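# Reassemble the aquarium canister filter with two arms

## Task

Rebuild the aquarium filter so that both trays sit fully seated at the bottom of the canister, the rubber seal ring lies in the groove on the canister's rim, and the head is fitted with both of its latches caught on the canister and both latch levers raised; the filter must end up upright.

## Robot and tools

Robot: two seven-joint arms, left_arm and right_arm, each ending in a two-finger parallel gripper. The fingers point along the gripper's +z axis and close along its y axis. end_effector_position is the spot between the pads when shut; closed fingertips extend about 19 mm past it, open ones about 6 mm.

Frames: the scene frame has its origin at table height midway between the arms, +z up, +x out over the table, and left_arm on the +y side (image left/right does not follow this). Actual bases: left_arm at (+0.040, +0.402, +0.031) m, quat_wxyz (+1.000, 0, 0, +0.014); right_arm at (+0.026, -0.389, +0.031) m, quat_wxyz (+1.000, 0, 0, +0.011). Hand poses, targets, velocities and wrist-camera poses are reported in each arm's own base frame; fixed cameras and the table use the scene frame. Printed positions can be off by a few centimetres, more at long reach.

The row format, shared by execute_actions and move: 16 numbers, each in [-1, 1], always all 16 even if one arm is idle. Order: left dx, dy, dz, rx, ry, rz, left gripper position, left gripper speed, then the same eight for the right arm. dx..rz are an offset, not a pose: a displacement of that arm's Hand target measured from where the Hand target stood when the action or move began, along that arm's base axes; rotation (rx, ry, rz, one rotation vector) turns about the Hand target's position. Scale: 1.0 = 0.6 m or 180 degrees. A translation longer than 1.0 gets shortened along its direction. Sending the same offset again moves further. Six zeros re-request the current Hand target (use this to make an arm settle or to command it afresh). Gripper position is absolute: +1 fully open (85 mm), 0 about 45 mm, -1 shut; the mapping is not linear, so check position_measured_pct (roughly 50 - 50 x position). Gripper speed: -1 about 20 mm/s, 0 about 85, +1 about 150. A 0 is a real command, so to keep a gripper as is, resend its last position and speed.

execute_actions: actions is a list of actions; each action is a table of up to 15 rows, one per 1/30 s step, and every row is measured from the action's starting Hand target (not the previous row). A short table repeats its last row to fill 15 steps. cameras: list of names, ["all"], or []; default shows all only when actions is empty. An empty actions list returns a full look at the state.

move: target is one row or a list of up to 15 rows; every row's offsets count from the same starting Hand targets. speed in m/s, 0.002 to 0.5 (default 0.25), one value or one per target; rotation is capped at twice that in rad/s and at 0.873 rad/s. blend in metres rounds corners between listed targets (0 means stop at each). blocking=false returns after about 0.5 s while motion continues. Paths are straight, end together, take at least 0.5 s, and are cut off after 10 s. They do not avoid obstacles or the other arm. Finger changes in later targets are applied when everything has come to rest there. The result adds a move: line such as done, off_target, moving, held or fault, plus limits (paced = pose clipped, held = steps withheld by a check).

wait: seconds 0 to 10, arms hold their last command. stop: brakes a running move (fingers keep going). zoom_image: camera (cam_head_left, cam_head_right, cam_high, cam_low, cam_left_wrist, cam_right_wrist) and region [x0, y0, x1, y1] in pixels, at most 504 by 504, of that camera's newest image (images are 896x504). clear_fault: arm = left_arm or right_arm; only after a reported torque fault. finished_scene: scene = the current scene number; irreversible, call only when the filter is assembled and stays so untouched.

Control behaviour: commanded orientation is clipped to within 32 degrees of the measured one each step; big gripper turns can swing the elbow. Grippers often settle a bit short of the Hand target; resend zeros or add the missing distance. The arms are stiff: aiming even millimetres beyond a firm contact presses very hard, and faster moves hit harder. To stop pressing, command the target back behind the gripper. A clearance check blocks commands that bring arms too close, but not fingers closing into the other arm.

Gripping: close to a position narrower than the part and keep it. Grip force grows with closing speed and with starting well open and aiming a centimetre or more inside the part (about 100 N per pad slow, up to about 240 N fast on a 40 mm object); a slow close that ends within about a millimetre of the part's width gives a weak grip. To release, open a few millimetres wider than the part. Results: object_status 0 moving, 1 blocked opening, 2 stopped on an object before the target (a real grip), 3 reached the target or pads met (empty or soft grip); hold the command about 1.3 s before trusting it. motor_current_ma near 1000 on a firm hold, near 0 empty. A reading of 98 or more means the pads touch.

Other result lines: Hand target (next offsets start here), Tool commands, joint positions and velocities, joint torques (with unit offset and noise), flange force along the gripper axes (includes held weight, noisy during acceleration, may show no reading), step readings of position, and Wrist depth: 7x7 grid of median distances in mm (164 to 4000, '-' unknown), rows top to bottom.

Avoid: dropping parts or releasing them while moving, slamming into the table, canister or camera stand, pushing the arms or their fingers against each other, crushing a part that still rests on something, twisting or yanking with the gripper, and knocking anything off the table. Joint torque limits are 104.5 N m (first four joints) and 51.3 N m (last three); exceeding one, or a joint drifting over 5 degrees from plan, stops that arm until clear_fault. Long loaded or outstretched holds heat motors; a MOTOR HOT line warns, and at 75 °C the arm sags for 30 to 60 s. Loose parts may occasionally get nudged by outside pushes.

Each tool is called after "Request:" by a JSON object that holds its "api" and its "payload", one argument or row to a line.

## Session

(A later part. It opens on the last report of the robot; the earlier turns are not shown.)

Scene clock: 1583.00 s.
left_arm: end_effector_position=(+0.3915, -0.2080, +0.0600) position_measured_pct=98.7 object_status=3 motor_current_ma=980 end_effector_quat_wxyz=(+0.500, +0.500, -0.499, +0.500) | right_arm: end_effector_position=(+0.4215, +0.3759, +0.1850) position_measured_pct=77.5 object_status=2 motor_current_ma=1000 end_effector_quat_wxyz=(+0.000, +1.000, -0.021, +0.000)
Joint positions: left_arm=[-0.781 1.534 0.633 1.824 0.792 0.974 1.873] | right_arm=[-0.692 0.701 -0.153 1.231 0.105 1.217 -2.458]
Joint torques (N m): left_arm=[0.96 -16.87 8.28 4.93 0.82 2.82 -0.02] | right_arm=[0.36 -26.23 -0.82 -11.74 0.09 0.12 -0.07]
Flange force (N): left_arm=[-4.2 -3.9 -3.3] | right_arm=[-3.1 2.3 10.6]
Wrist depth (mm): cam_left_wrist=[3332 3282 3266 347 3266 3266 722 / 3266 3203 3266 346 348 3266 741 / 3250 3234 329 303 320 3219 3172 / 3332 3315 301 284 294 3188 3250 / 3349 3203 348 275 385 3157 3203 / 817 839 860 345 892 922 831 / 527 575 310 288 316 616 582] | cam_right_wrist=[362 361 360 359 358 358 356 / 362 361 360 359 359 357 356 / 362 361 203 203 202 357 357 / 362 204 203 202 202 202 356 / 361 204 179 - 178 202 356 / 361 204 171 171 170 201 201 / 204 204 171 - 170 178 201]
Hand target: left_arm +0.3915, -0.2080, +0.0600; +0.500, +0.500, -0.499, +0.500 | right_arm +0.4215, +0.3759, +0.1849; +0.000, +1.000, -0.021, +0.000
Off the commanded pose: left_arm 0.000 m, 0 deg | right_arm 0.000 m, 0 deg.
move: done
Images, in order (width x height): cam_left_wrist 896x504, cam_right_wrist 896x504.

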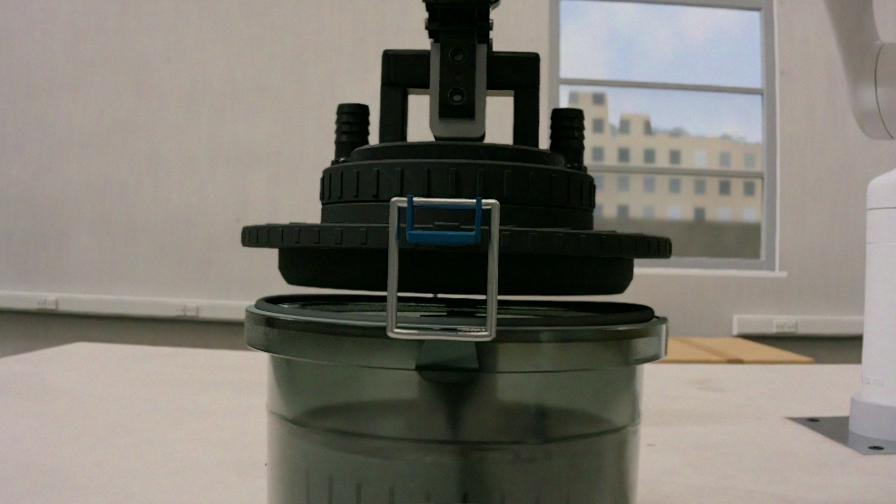

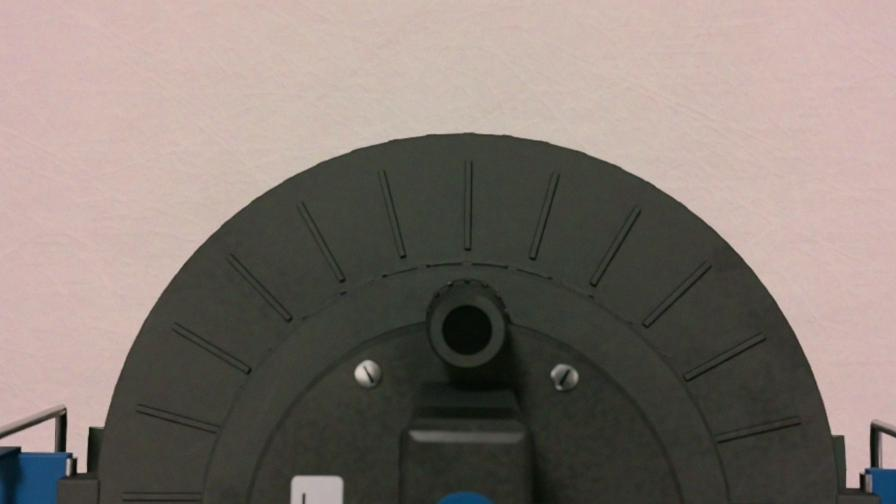

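Request:
{"api": "move", "payload": {
  "target": [0,0,0,0,0,0,-1,-1,0,0,-0.0217,0,0,0,-0.85,-1],
  "speed": 0.04,
  "cameras": ["cam_left_wrist","cam_right_wrist"]
}}

Request:
{"api": "zoom_image", "payload": {
  "camera": "cam_left_wrist",
  "region": [220, 160, 700, 420]
}}

Scene clock: 1609.93 s.
left_arm: end_effector_position=(+0.3916, -0.2080, +0.0600) position_measured_pct=98.7 object_status=3 motor_current_ma=980 end_effector_quat_wxyz=(+0.500, +0.500, -0.499, +0.500) | right_arm: end_effector_position=(+0.4215, +0.3759, +0.1720) position_measured_pct=77.5 object_status=2 motor_current_ma=1000 end_effector_quat_wxyz=(+0.000, +1.000, -0.021, +0.000)
Joint positions: left_arm=[-0.781 1.534 0.633 1.824 0.792 0.974 1.873] | right_arm=[-0.692 0.713 -0.153 1.252 0.107 1.184 -2.46]
Joint torques (N m): left_arm=[0.98 -16.92 8.22 5.01 0.82 2.82 -0.03] | right_arm=[0.34 -26.46 -0.83 -11.71 0.11 -0.16 -0.05]
Flange force (N): left_arm=[-4.4 -4.1 -3.3] | right_arm=[-2.8 2.0 10.1]
Wrist depth (mm): cam_left_wrist=[3282 3234 3366 339 3234 3315 721 / 3299 3234 3418 345 3172 3172 744 / 3250 3266 352 315 346 3250 3219 / 3299 3234 310 301 306 3234 3113 / 3219 3234 295 264 285 2540 3157 / 815 841 848 338 801 921 832 / 527 572 310 288 317 613 582] | cam_right_wrist=[349 348 347 346 346 344 344 / 349 348 348 346 345 344 344 / 349 348 203 203 202 344 344 / 348 204 203 202 202 202 344 / 348 204 179 - 178 201 343 / 348 204 171 171 170 201 201 / 205 204 171 - 170 178 201]
Hand target: left_arm +0.3916, -0.2080, +0.0600; +0.500, +0.500, -0.499, +0.500 | right_arm +0.4215, +0.3759, +0.1719; +0.000, +1.000, -0.021, +0.000
Off the commanded pose: left_arm 0.000 m, 0 deg | right_arm 0.000 m, 0 deg.
move: done
Images, in order (width x height): cam_left_wrist 896x504, cam_right_wrist 896x504.

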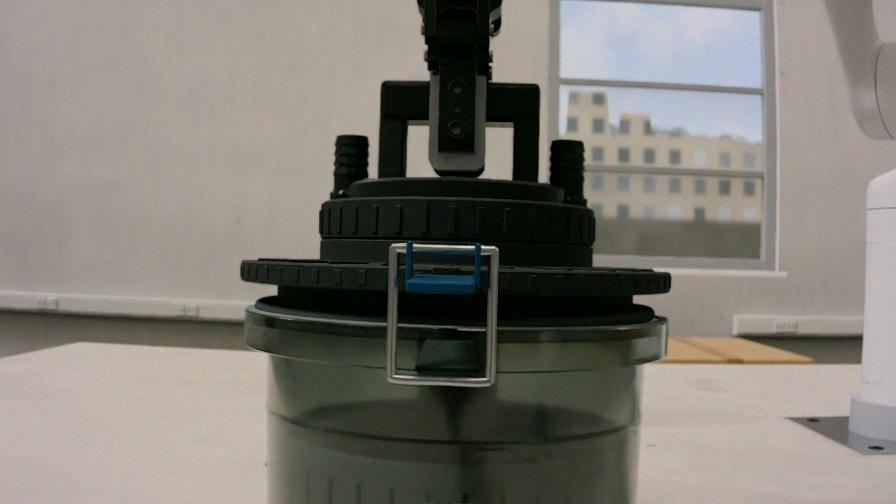

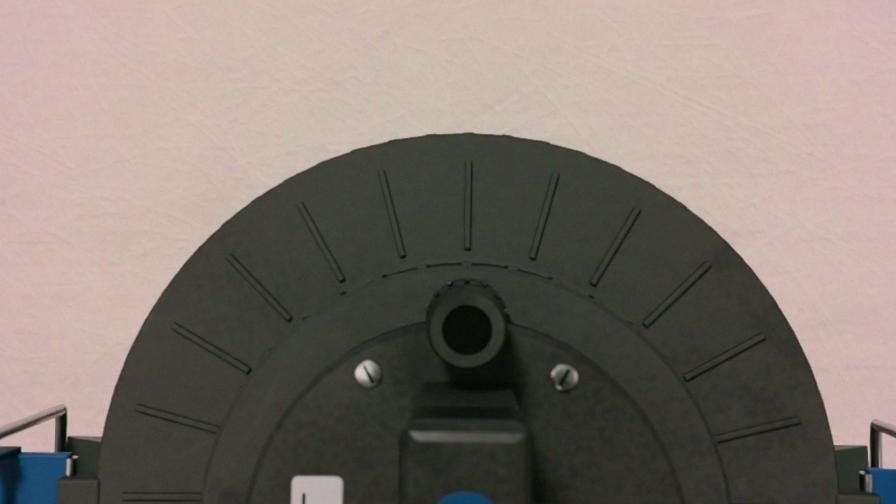

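Scaled by 1.050 from the camera's 896x504 image, which has a finer 1280x720 frame.

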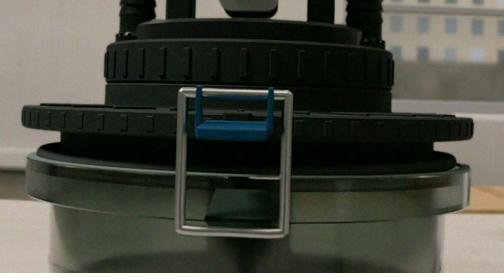

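Request:
{"api": "move", "payload": {
  "target": [0,0,0,0,0,0,-1,-1,0,0,-0.0058,0,0,0,-0.85,-1],
  "speed": 0.02
}}

Request:
{"api": "move", "payload": {
  "target": [0,0,0,0,0,0,-1,-1,0,0,-0.0025,0,0,0,-0.85,-1],
  "speed": 0.02
}}

Scene clock: 1617.60 s.
left_arm: end_effector_position=(+0.3916, -0.2080, +0.0600) position_measured_pct=98.7 object_status=3 motor_current_ma=980 end_effector_quat_wxyz=(+0.500, +0.500, -0.499, +0.500) | right_arm: end_effector_position=(+0.4215, +0.3759, +0.1685) position_measured_pct=77.5 object_status=2 motor_current_ma=1000 end_effector_quat_wxyz=(+0.000, +1.000, -0.021, +0.000)
Joint positions: left_arm=[-0.781 1.534 0.633 1.824 0.792 0.974 1.873] | right_arm=[-0.691 0.716 -0.152 1.258 0.108 1.175 -2.46]
Joint torques (N m): left_arm=[0.96 -16.89 8.28 5.03 0.83 2.86 0] | right_arm=[1.18 -24.82 -0.07 -11.17 0.53 -0.5 -0.05]
Flange force (N): left_arm=[-4.5 -4.1 -3.3] | right_arm=[-4.4 1.5 6.7]
Wrist depth (mm): cam_left_wrist=[3332 3366 3299 332 3203 3266 718 / 3266 3366 3266 347 3250 3250 743 / 3250 3315 354 318 346 3219 3219 / 3315 3234 310 300 311 3282 3299 / 3332 3282 290 263 286 2465 3128 / 817 844 853 339 806 921 829 / 528 576 310 288 317 617 579] | cam_right_wrist=[345 344 344 343 343 341 340 / 345 344 344 343 342 341 340 / 345 345 204 203 202 341 341 / 345 204 203 202 202 202 341 / 345 204 179 - 178 202 339 / 344 204 171 171 170 201 201 / 204 204 171 - 170 178 201]
Hand target: left_arm +0.3916, -0.2080, +0.0600; +0.500, +0.500, -0.499, +0.500 | right_arm +0.4215, +0.3759, +0.1684; +0.000, +1.000, -0.021, +0.000
Off the commanded pose: left_arm 0.000 m, 0 deg | right_arm 0.000 m, 0 deg.
move: done

Scene clock: 1618.30 s.
left_arm: end_effector_position=(+0.3916, -0.2080, +0.0600) position_measured_pct=98.7 object_status=3 motor_current_ma=980 end_effector_quat_wxyz=(+0.500, +0.500, -0.499, +0.500) | right_arm: end_effector_position=(+0.4215, +0.3759, +0.1669) position_measured_pct=77.5 object_status=2 motor_current_ma=1000 end_effector_quat_wxyz=(+0.000, +1.000, -0.021, +0.000)
Joint positions: left_arm=[-0.781 1.534 0.633 1.824 0.792 0.974 1.873] | right_arm=[-0.691 0.718 -0.152 1.26 0.108 1.171 -2.461]
Joint torques (N m): left_arm=[0.97 -16.9 8.25 5.04 0.83 2.83 -0.02] | right_arm=[0.91 -26.22 -0.28 -11.37 0.46 -0.01 -0.09]
Flange force (N): left_arm=[-4.5 -4.2 -3.3] | right_arm=[-3.2 1.1 9.6]
Wrist depth (mm): cam_left_wrist=[3332 3266 3418 332 3219 3266 718 / 3349 3366 3234 345 3203 3188 742 / 3299 3366 353 339 348 3084 3203 / 3219 3219 310 301 312 3349 3266 / 3282 3266 291 257 287 2493 3157 / 815 844 852 252 900 923 830 / 527 575 310 289 317 618 582] | cam_right_wrist=[343 343 342 341 340 340 339 / 344 343 342 341 340 340 339 / 343 343 204 203 202 339 339 / 344 204 203 202 202 202 339 / 343 204 179 - 178 201 339 / 344 204 171 171 170 201 201 / 206 204 171 - 170 178 201]
Hand target: left_arm +0.3916, -0.2080, +0.0600; +0.500, +0.500, -0.499, +0.500 | right_arm +0.4215, +0.3759, +0.1669; +0.000, +1.000, -0.021, +0.000
Off the commanded pose: left_arm 0.000 m, 0 deg | right_arm 0.000 m, 0 deg.
move: done

Request:
{"api": "move", "payload": {
  "target": [0,0,0,0,0,0,-1,-1,0,0,-0.0025,0,0,0,-0.85,-1],
  "speed": 0.02
}}

Request:
{"api": "move", "payload": {
  "target": [0,0,0,0,0,0,-1,-1,0,0,-0.0017,0,0,0,-0.85,-1],
  "speed": 0.02,
  "cameras": ["cam_left_wrist"]
}}

Request:
{"api": "zoom_image", "payload": {
  "camera": "cam_left_wrist",
  "region": [220, 210, 700, 420]
}}

Scene clock: 1626.37 s.
left_arm: end_effector_position=(+0.3916, -0.2080, +0.0600) position_measured_pct=98.7 object_status=3 motor_current_ma=980 end_effector_quat_wxyz=(+0.500, +0.500, -0.499, +0.500) | right_arm: end_effector_position=(+0.4215, +0.3759, +0.1655) position_measured_pct=77.5 object_status=2 motor_current_ma=1000 end_effector_quat_wxyz=(+0.000, +1.000, -0.021, +0.000)
Joint positions: left_arm=[-0.781 1.534 0.633 1.824 0.792 0.974 1.873] | right_arm=[-0.691 0.719 -0.152 1.263 0.109 1.167 -2.461]
Joint torques (N m): left_arm=[0.95 -16.89 8.29 5.03 0.83 2.85 -0.04] | right_arm=[0.58 -25.67 -0.51 -11.03 0.34 0.03 -0.06]
Flange force (N): left_arm=[-4.4 -4.2 -3.3] | right_arm=[-2.8 1.4 8.7]
Wrist depth (mm): cam_left_wrist=[3250 3349 3332 334 3349 3219 723 / 3299 3349 3282 346 3142 3219 741 / 3282 3282 355 339 347 3250 3172 / 3219 3234 317 300 312 3203 3234 / 3332 3234 290 264 281 3188 3234 / 824 845 849 252 805 931 833 / 528 574 309 288 317 615 580] | cam_right_wrist=[342 341 341 340 339 338 337 / 342 341 340 339 339 338 338 / 342 342 204 203 202 338 337 / 342 204 203 202 202 202 337 / 341 204 179 - 178 202 337 / 342 204 171 171 170 201 201 / 206 203 171 - 170 178 201]
Hand target: left_arm +0.3916, -0.2080, +0.0600; +0.500, +0.500, -0.499, +0.500 | right_arm +0.4215, +0.3759, +0.1654; +0.000, +1.000, -0.021, +0.000
Off the commanded pose: left_arm 0.000 m, 0 deg | right_arm 0.000 m, 0 deg.
move: done

Scene clock: 1627.07 s.
left_arm: end_effector_position=(+0.3916, -0.2080, +0.0600) position_measured_pct=98.7 object_status=3 motor_current_ma=980 end_effector_quat_wxyz=(+0.500, +0.500, -0.499, +0.500) | right_arm: end_effector_position=(+0.4215, +0.3759, +0.1645) position_measured_pct=77.5 object_status=2 motor_current_ma=1000 end_effector_quat_wxyz=(+0.000, +1.000, -0.021, +0.000)
Joint positions: left_arm=[-0.781 1.534 0.633 1.824 0.792 0.974 1.873] | right_arm=[-0.691 0.72 -0.152 1.264 0.109 1.165 -2.461]
Joint torques (N m): left_arm=[0.93 -16.9 8.26 5 0.8 2.85 -0.04] | right_arm=[2.43 -19.32 1.43 -9.31 1.36 -1.21 -0.07]
Flange force (N): left_arm=[-4.4 -4.1 -3.2] | right_arm=[-7.9 1.8 -3.7]
Wrist depth (mm): cam_left_wrist=[3383 3332 3266 334 3219 3299 720 / 3383 3332 3219 346 3250 3299 741 / 3332 3299 354 339 348 3250 3203 / 3266 3266 320 301 312 3219 3250 / 3332 3282 289 264 283 3234 3142 / 821 842 852 340 886 926 831 / 528 571 309 289 317 613 581] | cam_right_wrist=[342 341 340 339 338 338 337 / 342 341 339 339 338 338 337 / 342 341 204 203 203 337 337 / 341 204 204 203 203 202 337 / 341 204 180 - 179 202 337 / 341 204 172 171 170 202 201 / 207 203 171 - 170 178 201]
Hand target: left_arm +0.3916, -0.2080, +0.0600; +0.500, +0.500, -0.499, +0.500 | right_arm +0.4215, +0.3759, +0.1644; +0.000, +1.000, -0.021, +0.000
Off the commanded pose: left_arm 0.000 m, 0 deg | right_arm 0.000 m, 0 deg.
move: done
Images, in order (width x height): cam_left_wrist 896x504.

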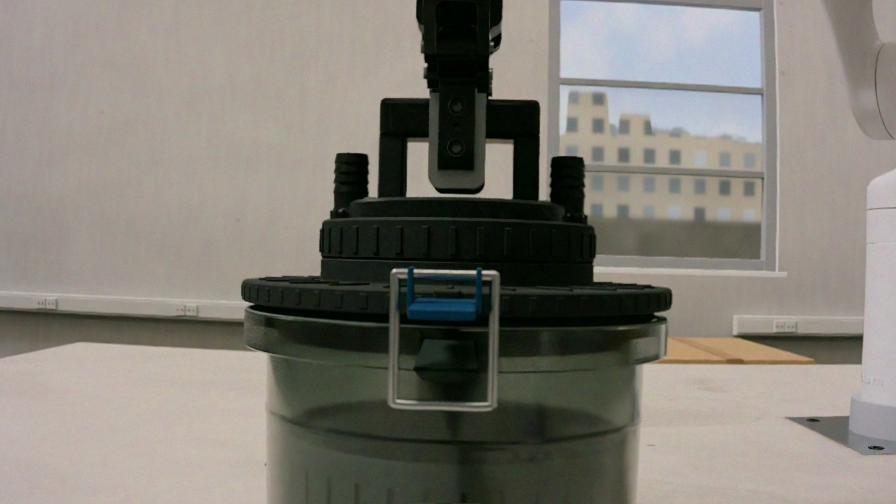

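Scaled by 1.050 from the camera's 896x504 image, which has a finer 1280x720 frame.

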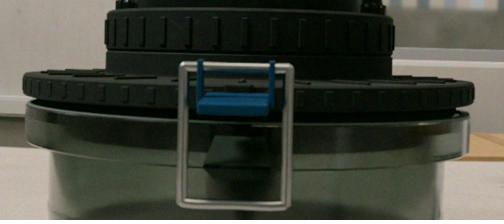

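Request:
{"api": "move", "payload": {
  "target": [0,0,0,0,0,0,-1,-1,0,0,-0.0017,0,0,0,-0.85,-1],
  "speed": 0.02
}}

Request:
{"api": "move", "payload": {
  "target": [0,0,0,0,0,0,-1,-1,0,0,-0.0017,0,0,0,-0.85,-1],
  "speed": 0.02,
  "cameras": ["cam_left_wrist","cam_low"]
}}

Request:
{"api": "zoom_image", "payload": {
  "camera": "cam_left_wrist",
  "region": [230, 270, 380, 380]
}}

Request:
{"api": "zoom_image", "payload": {
  "camera": "cam_left_wrist",
  "region": [530, 270, 680, 380]
}}

Scene clock: 1637.33 s.
left_arm: end_effector_position=(+0.3916, -0.2080, +0.0600) position_measured_pct=98.7 object_status=3 motor_current_ma=980 end_effector_quat_wxyz=(+0.500, +0.500, -0.499, +0.500) | right_arm: end_effector_position=(+0.4215, +0.3760, +0.1634) position_measured_pct=77.5 object_status=2 motor_current_ma=1000 end_effector_quat_wxyz=(+0.000, +1.000, -0.021, +0.000)
Joint positions: left_arm=[-0.781 1.534 0.633 1.824 0.792 0.974 1.873] | right_arm=[-0.692 0.721 -0.152 1.266 0.109 1.162 -2.461]
Joint torques (N m): left_arm=[0.97 -16.87 8.23 5.02 0.82 2.82 -0.04] | right_arm=[4.3 -11.47 3.37 -6.64 2.37 -2.43 -0.06]
Flange force (N): left_arm=[-4.3 -4.2 -3.3] | right_arm=[-12.4 1.6 -19.0]
Wrist depth (mm): cam_left_wrist=[3299 3315 3400 334 3266 3113 721 / 3332 3282 3332 345 3203 3188 743 / 3366 3266 353 337 347 3266 3234 / 3250 3366 327 300 312 3188 3234 / 3282 3219 290 265 283 3172 3142 / 818 844 847 338 803 921 833 / 527 573 309 290 318 615 580] | cam_right_wrist=[342 340 339 339 338 337 337 / 341 340 340 339 338 337 337 / 341 340 204 203 203 337 336 / 341 205 204 203 202 202 336 / 341 204 180 - 179 202 336 / 341 204 172 171 170 201 201 / 207 203 171 - 170 178 201]
Hand target: left_arm +0.3916, -0.2080, +0.0600; +0.500, +0.500, -0.499, +0.500 | right_arm +0.4215, +0.3759, +0.1634; +0.000, +1.000, -0.021, +0.000
Off the commanded pose: left_arm 0.000 m, 0 deg | right_arm 0.000 m, 0 deg.
move: done

Scene clock: 1638.03 s.
left_arm: end_effector_position=(+0.3916, -0.2080, +0.0600) position_measured_pct=98.7 object_status=3 motor_current_ma=980 end_effector_quat_wxyz=(+0.500, +0.500, -0.499, +0.500) | right_arm: end_effector_position=(+0.4215, +0.3759, +0.1625) position_measured_pct=77.5 object_status=2 motor_current_ma=1000 end_effector_quat_wxyz=(+0.000, +1.000, -0.021, +0.000)
Joint positions: left_arm=[-0.781 1.534 0.633 1.824 0.792 0.974 1.873] | right_arm=[-0.691 0.722 -0.152 1.267 0.109 1.16 -2.462]
Joint torques (N m): left_arm=[0.97 -16.9 8.27 5.02 0.82 2.86 -0.04] | right_arm=[3.96 0.45 3.51 -3.48 2.39 -4.74 -0.05]
Flange force (N): left_arm=[-4.4 -4.1 -3.3] | right_arm=[-17.7 7.5 -41.5]
Wrist depth (mm): cam_left_wrist=[3234 3282 3299 333 3315 3250 721 / 3315 3299 3315 346 3250 3299 742 / 3250 3282 353 336 347 3234 3157 / 3299 3349 328 300 312 3266 3188 / 3266 3234 290 264 283 3250 3188 / 816 845 847 339 803 920 834 / 526 574 310 290 318 617 581] | cam_right_wrist=[342 340 339 339 338 337 336 / 341 340 339 339 338 337 336 / 341 340 204 203 203 337 336 / 341 340 204 203 202 202 336 / 341 204 180 - 179 201 336 / 341 204 172 171 170 201 201 / 207 203 172 - 170 177 201]
Hand target: left_arm +0.3916, -0.2080, +0.0600; +0.500, +0.500, -0.499, +0.500 | right_arm +0.4215, +0.3759, +0.1624; +0.000, +1.000, -0.021, +0.000
Off the commanded pose: left_arm 0.000 m, 0 deg | right_arm 0.000 m, 0 deg.
move: done
Images, in order (width x height): cam_low 896x504, cam_left_wrist 896x504.

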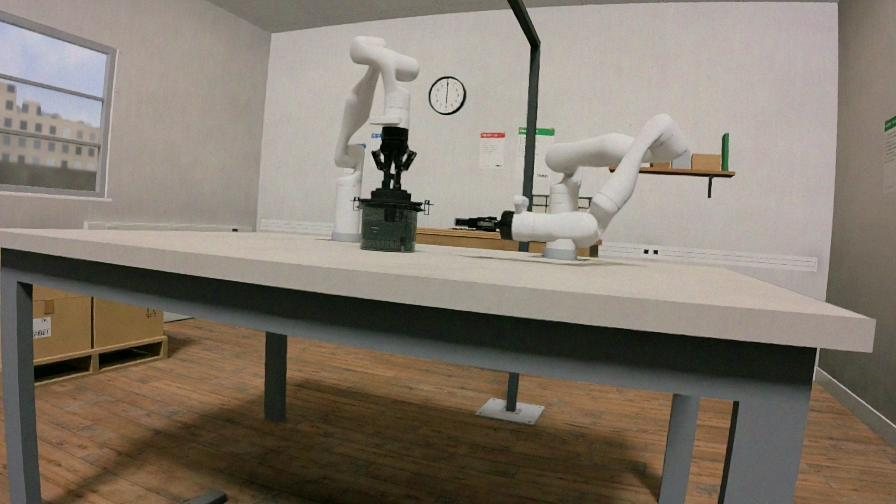

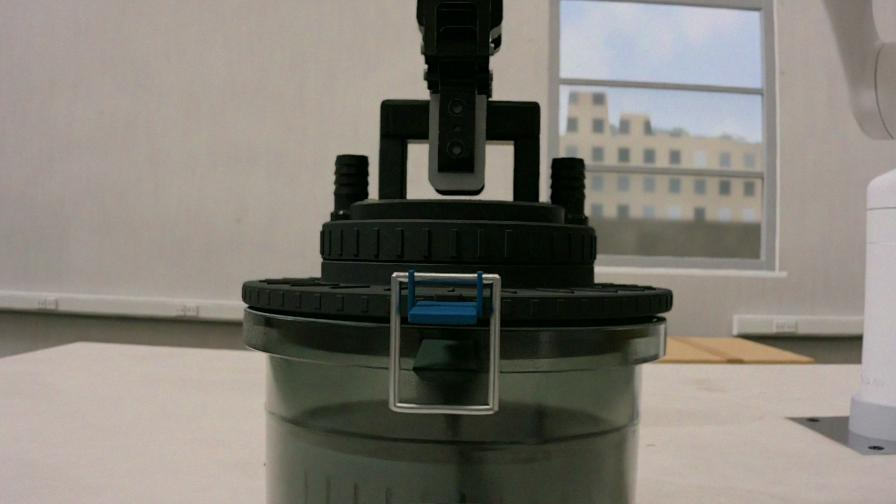

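Scaled by 3.360 from the camera's 896x504 image, which has a finer 1280x720 frame.

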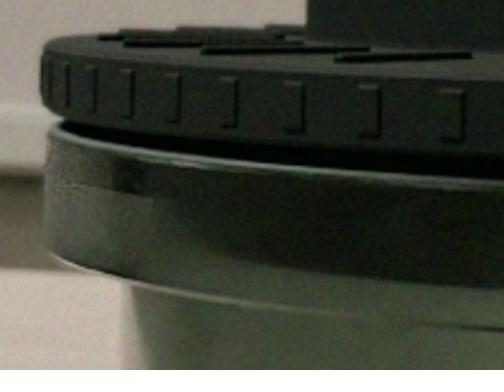

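Scaled by 3.360 from the camera's 896x504 image, which has a finer 1280x720 frame.

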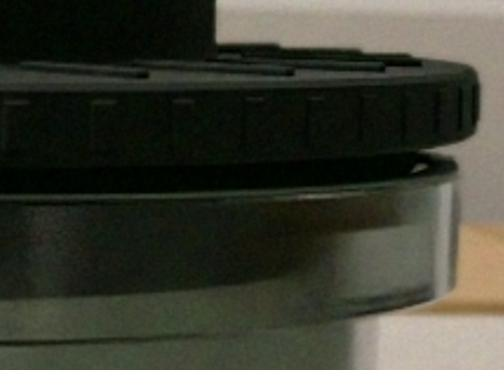

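Request:
{"api": "move", "payload": {
  "target": [
    [0,-0.0783,0.0442,0,0,0,-1,-1,0,0,0.0017,0,0,0,-0.85,-1],
    [0,-0.121,0.0442,0,0,0,-1,-1,0,0,0.0017,0,0,0,-0.85,-1]
  ],
  "speed": 0.06,
  "cameras": ["cam_left_wrist","cam_low","cam_head_left"]
}}

Request:
{"api": "zoom_image", "payload": {
  "camera": "cam_low",
  "region": [340, 150, 520, 260]
}}

Request:
{"api": "zoom_image", "payload": {
  "camera": "cam_head_left",
  "region": [430, 180, 610, 310]
}}

Scene clock: 1751.03 s.
left_arm: end_effector_position=(+0.3915, -0.2805, +0.0865) position_measured_pct=98.7 object_status=3 motor_current_ma=980 end_effector_quat_wxyz=(+0.500, +0.500, -0.500, +0.500) | right_arm: end_effector_position=(+0.4215, +0.3759, +0.1634) position_measured_pct=77.5 object_status=2 motor_current_ma=1000 end_effector_quat_wxyz=(+0.000, +1.000, -0.021, +0.000)
Joint positions: left_arm=[-0.685 1.542 0.752 1.909 0.937 0.802 1.805] | right_arm=[-0.691 0.721 -0.152 1.266 0.109 1.162 -2.461]
Joint torques (N m): left_arm=[1.02 -16.34 9.2 5.14 0.61 2.71 -0.09] | right_arm=[5.13 -10.97 4.03 -6.17 2.69 -2.02 -0.07]
Flange force (N): left_arm=[-4.5 -4.9 -3.3] | right_arm=[-13.3 0.4 -19.3]
Wrist depth (mm): cam_left_wrist=[3234 3172 3250 269 3188 3172 3113 / 3332 3234 3219 260 3188 3098 3172 / 3250 3203 3188 266 271 3172 3128 / 3113 3157 278 266 275 3172 3098 / 3203 3142 249 231 243 3172 3113 / 949 248 228 228 231 251 1105 / 653 617 212 173 203 619 673] | cam_right_wrist=[341 340 340 339 338 337 336 / 341 340 340 339 338 337 336 / 341 341 204 203 203 337 336 / 341 205 204 203 202 202 336 / 341 204 180 - 179 202 336 / 341 204 172 171 170 201 201 / 207 203 171 - 170 178 201]
Hand target: left_arm +0.3915, -0.2806, +0.0865; +0.500, +0.500, -0.500, +0.500 | right_arm +0.4215, +0.3759, +0.1634; +0.000, +1.000, -0.021, +0.000
Off the commanded pose: left_arm 0.000 m, 0 deg | right_arm 0.000 m, 0 deg.
move: done
Images, in order (width x height): cam_head_left 896x504, cam_low 896x504, cam_left_wrist 896x504.

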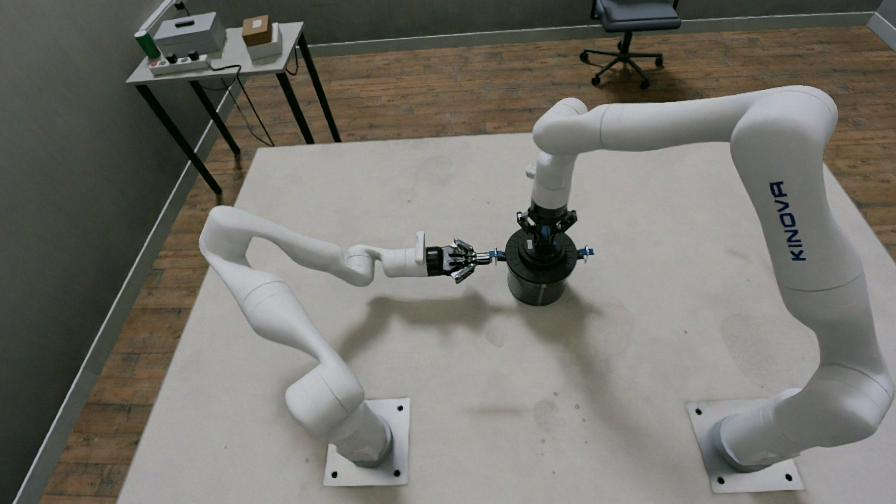

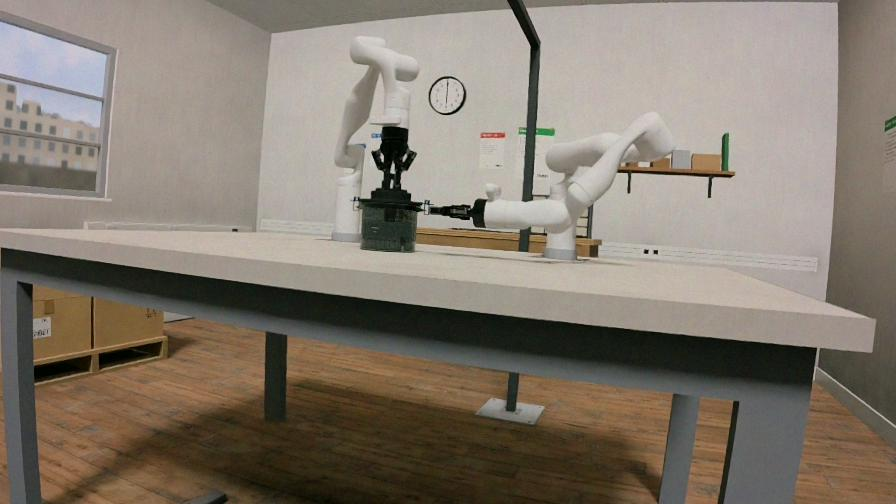

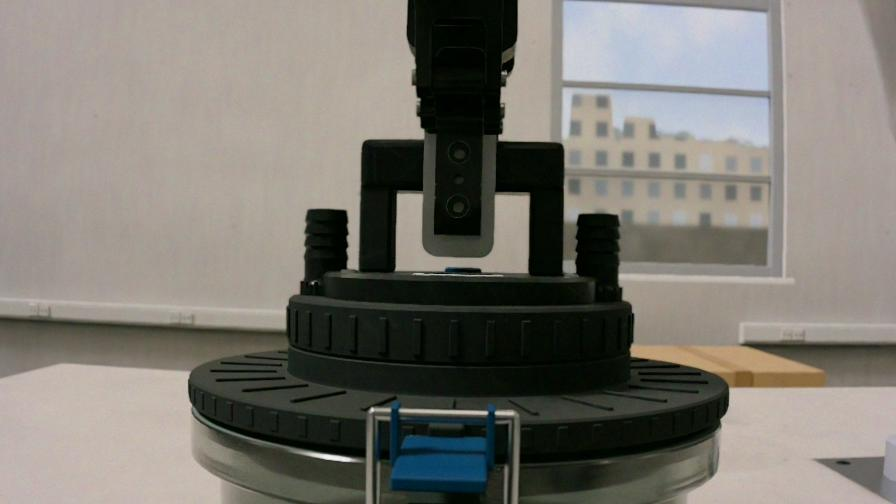

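Scaled by 2.800 from the camera's 896x504 image, which has a finer 1280x720 frame.

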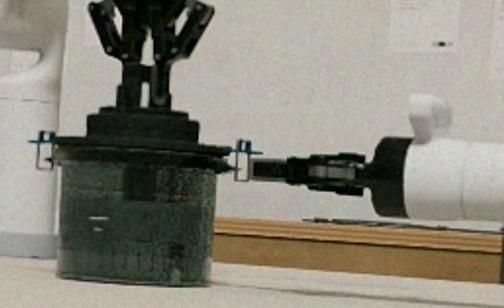

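Scaled by 2.800 from the camera's 896x504 image, which has a finer 1280x720 frame.

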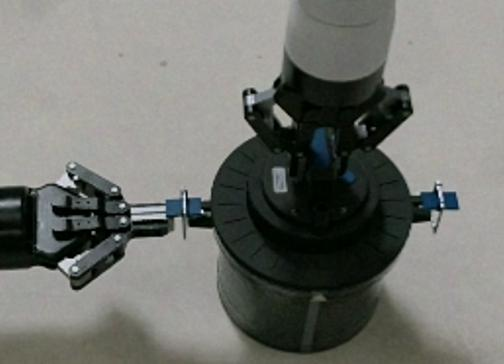

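Request:
{"api": "move", "payload": {
  "target": [0,0,0.0067,0,0,0,-1,-1,0,0,0,0,0,0,-0.85,-1],
  "speed": 0.03
}}

Request:
{"api": "move", "payload": {
  "target": [0,0,0.005,0,0,0,-1,-1,0,0,0,0,0,0,-0.85,-1],
  "speed": 0.03,
  "cameras": ["cam_left_wrist","cam_low"]
}}

Request:
{"api": "zoom_image", "payload": {
  "camera": "cam_low",
  "region": [390, 170, 470, 230]
}}

Scene clock: 1762.27 s.
left_arm: end_effector_position=(+0.3915, -0.2806, +0.0905) position_measured_pct=98.7 object_status=3 motor_current_ma=980 end_effector_quat_wxyz=(+0.500, +0.500, -0.500, +0.500) | right_arm: end_effector_position=(+0.4215, +0.3759, +0.1634) position_measured_pct=77.5 object_status=2 motor_current_ma=1000 end_effector_quat_wxyz=(+0.000, +1.000, -0.021, +0.000)
Joint positions: left_arm=[-0.686 1.533 0.756 1.915 0.941 0.8 1.808] | right_arm=[-0.691 0.721 -0.152 1.266 0.109 1.162 -2.461]
Joint torques (N m): left_arm=[1.12 -16.51 9.94 5.2 0.73 3.37 0] | right_arm=[4.21 -10.84 3.31 -6.59 2.35 -2.44 -0.07]
Flange force (N): left_arm=[-5.7 -3.5 -2.9] | right_arm=[-13.1 2.5 -19.7]
Wrist depth (mm): cam_left_wrist=[3234 3266 3157 260 3188 3188 3113 / 3234 3219 3172 256 3219 3098 3219 / 3234 3234 3234 266 273 3250 3128 / 3299 3188 277 266 275 3098 3188 / 3299 3188 251 238 247 3203 3172 / 964 244 237 228 231 257 1118 / 629 596 207 173 201 223 685] | cam_right_wrist=[342 340 339 338 338 337 336 / 341 340 339 339 338 338 336 / 341 341 204 203 203 337 336 / 341 205 204 203 202 202 336 / 341 204 180 - 179 202 336 / 341 204 171 171 171 201 201 / 206 203 171 - 170 178 201]
Hand target: left_arm +0.3915, -0.2806, +0.0906; +0.500, +0.500, -0.500, +0.500 | right_arm +0.4215, +0.3759, +0.1634; +0.000, +1.000, -0.021, +0.000
Off the commanded pose: left_arm 0.000 m, 0 deg | right_arm 0.000 m, 0 deg.
move: done

Scene clock: 1762.97 s.
left_arm: end_effector_position=(+0.3915, -0.2806, +0.0935) position_measured_pct=98.7 object_status=3 motor_current_ma=980 end_effector_quat_wxyz=(+0.500, +0.500, -0.500, +0.500) | right_arm: end_effector_position=(+0.4215, +0.3759, +0.1634) position_measured_pct=77.5 object_status=2 motor_current_ma=1000 end_effector_quat_wxyz=(+0.000, +1.000, -0.021, +0.000)
Joint positions: left_arm=[-0.687 1.527 0.759 1.92 0.944 0.799 1.81] | right_arm=[-0.691 0.721 -0.152 1.266 0.109 1.162 -2.461]
Joint torques (N m): left_arm=[1.27 -16.45 10.06 5.46 0.73 3.46 -0.02] | right_arm=[4.19 -10.8 3.32 -6.58 2.35 -2.47 -0.09]
Flange force (N): left_arm=[-6.0 -4.2 -3.3] | right_arm=[-13.1 2.6 -19.8]
Wrist depth (mm): cam_left_wrist=[3266 3234 3188 233 3250 3188 3142 / 3250 3172 3203 260 3219 3142 3172 / 3250 3172 3157 266 272 3172 3234 / 3157 3142 277 266 275 3203 3266 / 3203 3219 252 240 256 3219 3113 / 988 284 237 228 232 273 1133 / 640 604 206 177 205 222 700] | cam_right_wrist=[342 341 339 339 338 337 336 / 341 340 340 339 338 337 336 / 341 340 204 204 203 337 336 / 341 205 204 203 202 202 336 / 341 204 180 - 179 202 336 / 341 204 172 171 170 201 201 / 206 203 171 - 170 178 201]
Hand target: left_arm +0.3915, -0.2806, +0.0935; +0.500, +0.500, -0.500, +0.500 | right_arm +0.4215, +0.3759, +0.1634; +0.000, +1.000, -0.021, +0.000
Off the commanded pose: left_arm 0.000 m, 0 deg | right_arm 0.000 m, 0 deg.
move: done
Images, in order (width x height): cam_low 896x504, cam_left_wrist 896x504.

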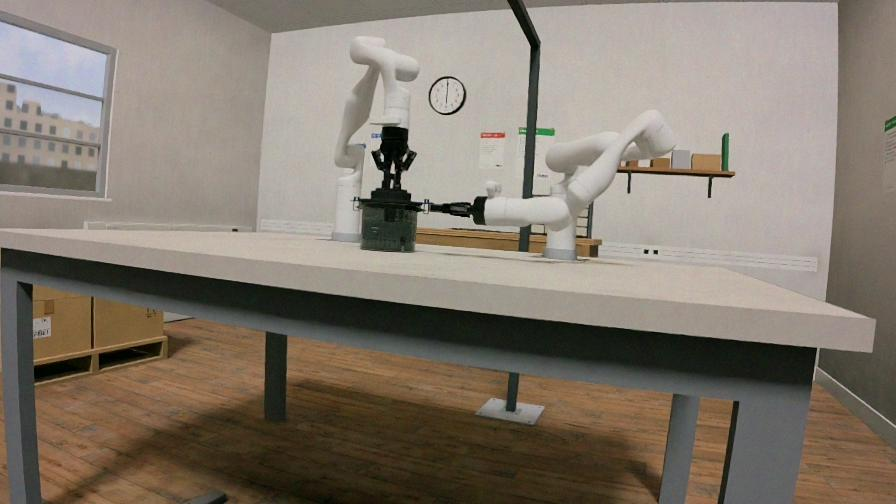

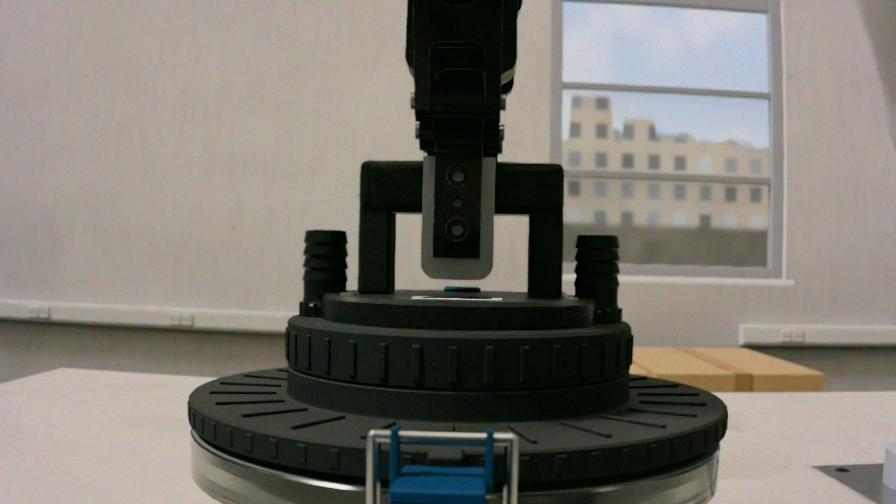

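Scaled by 6.300 from the camera's 896x504 image, which has a finer 1280x720 frame.

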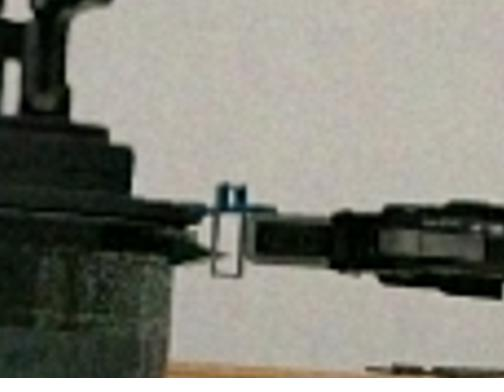

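Request:
{"api": "move", "payload": {
  "target": [0,0,0.0067,0,0,0,-1,-1,0,0,0,0,0,0,-0.85,-1],
  "speed": 0.03,
  "cameras": ["cam_low"]
}}

Request:
{"api": "zoom_image", "payload": {
  "camera": "cam_low",
  "region": [390, 170, 470, 230]
}}

Scene clock: 1772.13 s.
left_arm: end_effector_position=(+0.3916, -0.2806, +0.0976) position_measured_pct=98.7 object_status=3 motor_current_ma=980 end_effector_quat_wxyz=(+0.500, +0.500, -0.500, +0.500) | right_arm: end_effector_position=(+0.4215, +0.3759, +0.1634) position_measured_pct=77.5 object_status=2 motor_current_ma=1000 end_effector_quat_wxyz=(+0.000, +1.000, -0.021, +0.000)
Joint positions: left_arm=[-0.689 1.519 0.764 1.926 0.948 0.797 1.813] | right_arm=[-0.691 0.721 -0.152 1.266 0.109 1.162 -2.461]
Joint torques (N m): left_arm=[0.76 -16.53 9.92 5.26 0.75 3.52 0] | right_arm=[4.29 -10.86 3.4 -6.51 2.4 -2.43 -0.05]
Flange force (N): left_arm=[-6.0 -4.3 -2.0] | right_arm=[-13.0 2.1 -19.8]
Wrist depth (mm): cam_left_wrist=[3172 3266 3234 230 3203 3219 3172 / 3282 3250 3234 261 3172 3188 3142 / 3219 3188 3203 266 3128 3203 3084 / 3203 3266 278 265 275 3128 3142 / 3157 3315 274 240 267 3142 3142 / 1005 912 240 228 237 293 1155 / 694 232 207 201 206 221 713] | cam_right_wrist=[342 341 340 339 338 337 337 / 341 340 339 338 337 337 336 / 341 341 204 203 203 337 336 / 341 205 204 203 202 202 336 / 341 204 180 - 179 202 336 / 341 204 172 171 171 201 201 / 205 203 171 - 170 178 201]
Hand target: left_arm +0.3916, -0.2806, +0.0976; +0.500, +0.500, -0.500, +0.500 | right_arm +0.4215, +0.3759, +0.1634; +0.000, +1.000, -0.021, +0.000
Off the commanded pose: left_arm 0.000 m, 0 deg | right_arm 0.000 m, 0 deg.
move: done
Images, in order (width x height): cam_low 896x504.

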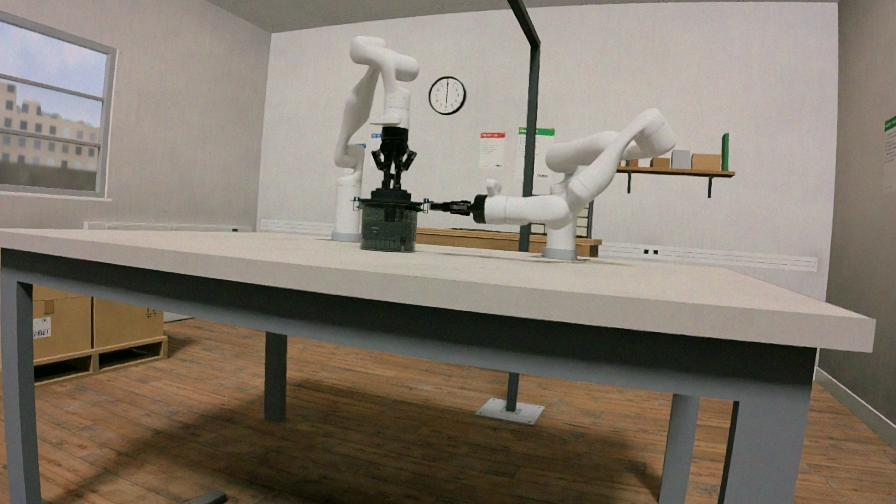

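Scaled by 6.300 from the camera's 896x504 image, which has a finer 1280x720 frame.

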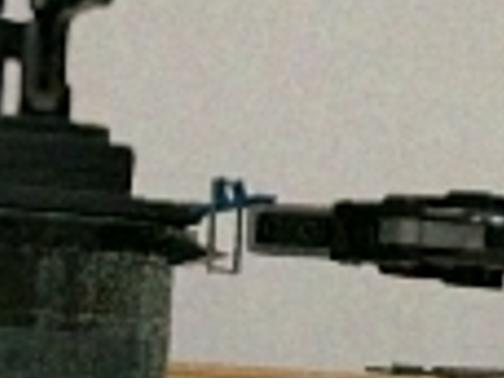

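Request:
{"api": "move", "payload": {
  "target": [
    [0,-0.0055,0.016,0,0,0,-1,-1,0,0,0,0,0,0,-0.85,-1],
    [0,-0.0118,0.0245,0,0,0,-1,-1,0,0,0,0,0,0,-0.85,-1]
  ],
  "speed": 0.03,
  "blend": [0.003,0],
  "cameras": ["cam_low","cam_left_wrist","cam_head_left"]
}}

Request:
{"api": "zoom_image", "payload": {
  "camera": "cam_low",
  "region": [390, 170, 470, 230]
}}

Request:
{"api": "zoom_image", "payload": {
  "camera": "cam_head_left",
  "region": [450, 210, 570, 300]
}}

Scene clock: 1788.80 s.
left_arm: end_effector_position=(+0.3915, -0.2876, +0.1122) position_measured_pct=98.7 object_status=3 motor_current_ma=980 end_effector_quat_wxyz=(+0.500, +0.500, -0.500, +0.500) | right_arm: end_effector_position=(+0.4216, +0.3759, +0.1634) position_measured_pct=77.5 object_status=2 motor_current_ma=1000 end_effector_quat_wxyz=(+0.000, +1.000, -0.021, +0.000)
Joint positions: left_arm=[-0.683 1.496 0.791 1.949 0.975 0.776 1.815] | right_arm=[-0.691 0.721 -0.152 1.266 0.109 1.162 -2.461]
Joint torques (N m): left_arm=[2.56 -16.79 14.18 6.99 1.18 5.76 0.02] | right_arm=[1.36 -7.38 0.63 -3.51 0.62 -1.89 0.05]
Flange force (N): left_arm=[-13.3 -4.4 -6.7] | right_arm=[-6.5 2.9 -25.9]
Wrist depth (mm): cam_left_wrist=[3282 3188 3188 221 3172 3203 3113 / 3203 3172 3113 254 - 3098 3157 / 3250 3250 3203 255 3282 3142 3203 / 3266 3250 268 259 265 3157 3157 / 3203 3266 271 259 267 3128 3142 / 1087 3113 242 232 238 2263 2248 / 704 265 232 222 229 254 819] | cam_right_wrist=[342 341 340 339 338 338 337 / 341 341 340 339 339 337 336 / 341 341 205 204 203 337 337 / 341 341 204 203 202 202 336 / 341 205 180 - 179 201 336 / 341 205 172 171 170 201 201 / 205 204 172 - 170 177 200]
Hand target: left_arm +0.3915, -0.2877, +0.1123; +0.500, +0.500, -0.500, +0.500 | right_arm +0.4215, +0.3759, +0.1634; +0.000, +1.000, -0.021, +0.000
Off the commanded pose: left_arm 0.000 m, 0 deg | right_arm 0.000 m, 0 deg.
move: done
Images, in order (width x height): cam_head_left 896x504, cam_low 896x504, cam_left_wrist 896x504.

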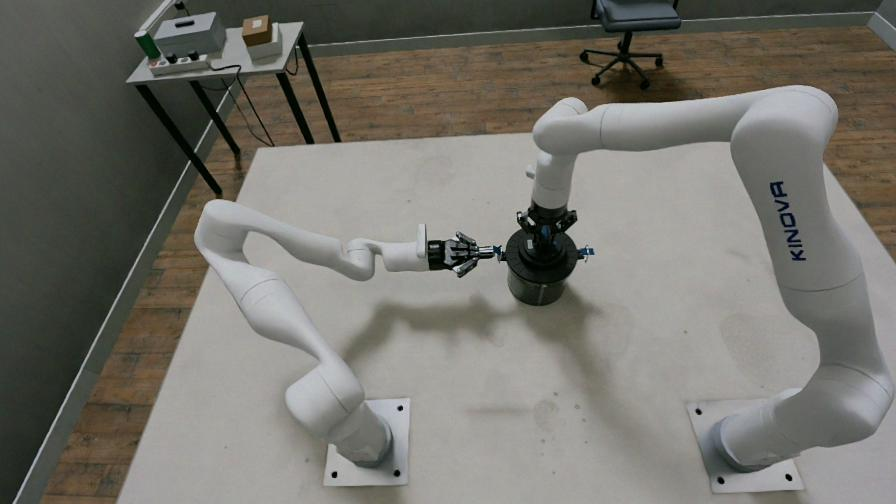

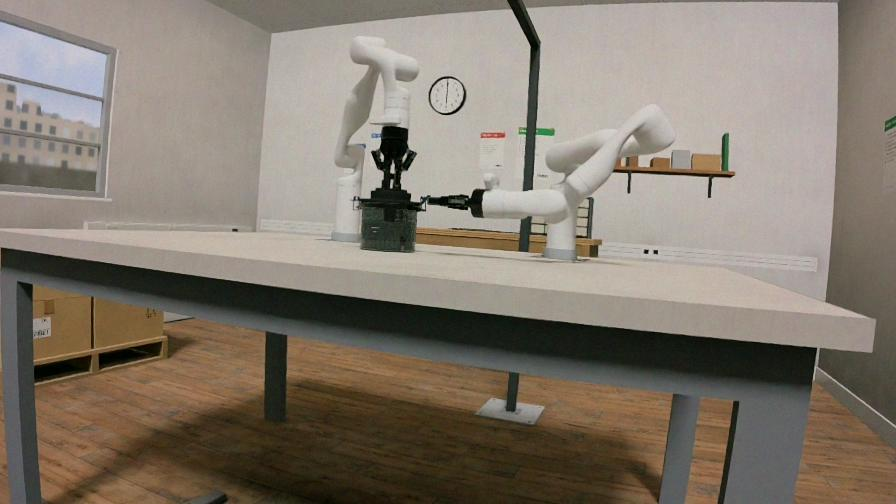

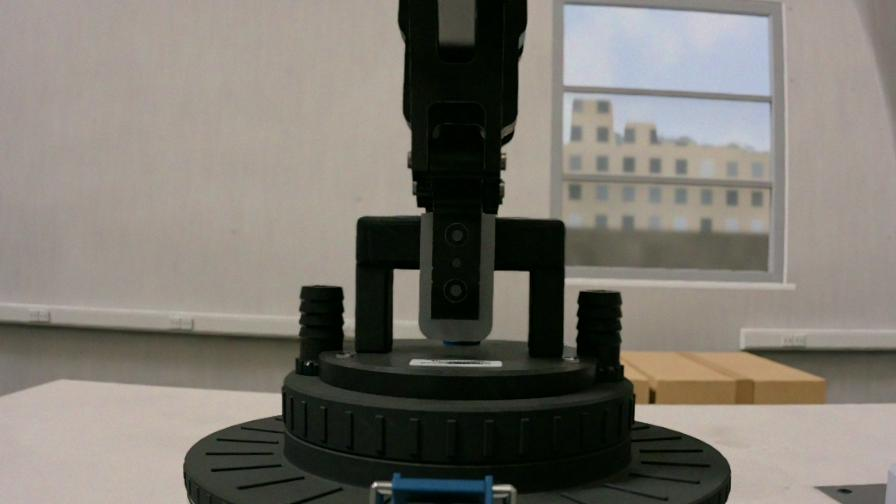

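Scaled by 6.300 from the camera's 896x504 image, which has a finer 1280x720 frame.

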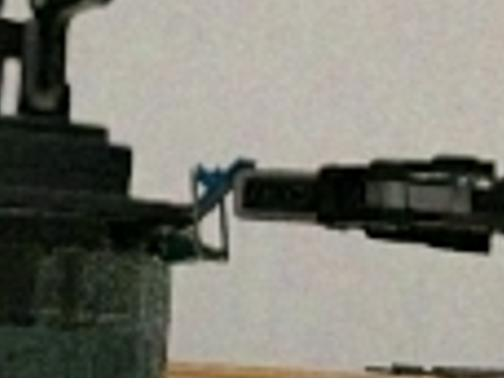

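Scaled by 4.200 from the camera's 896x504 image, which has a finer 1280x720 frame.

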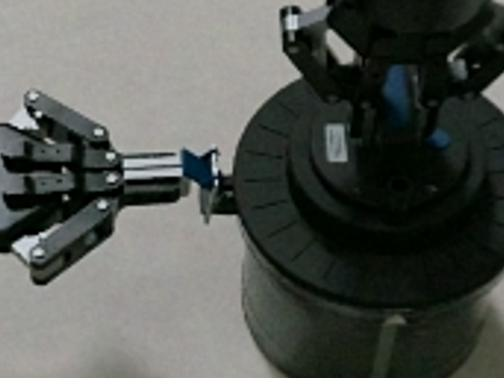

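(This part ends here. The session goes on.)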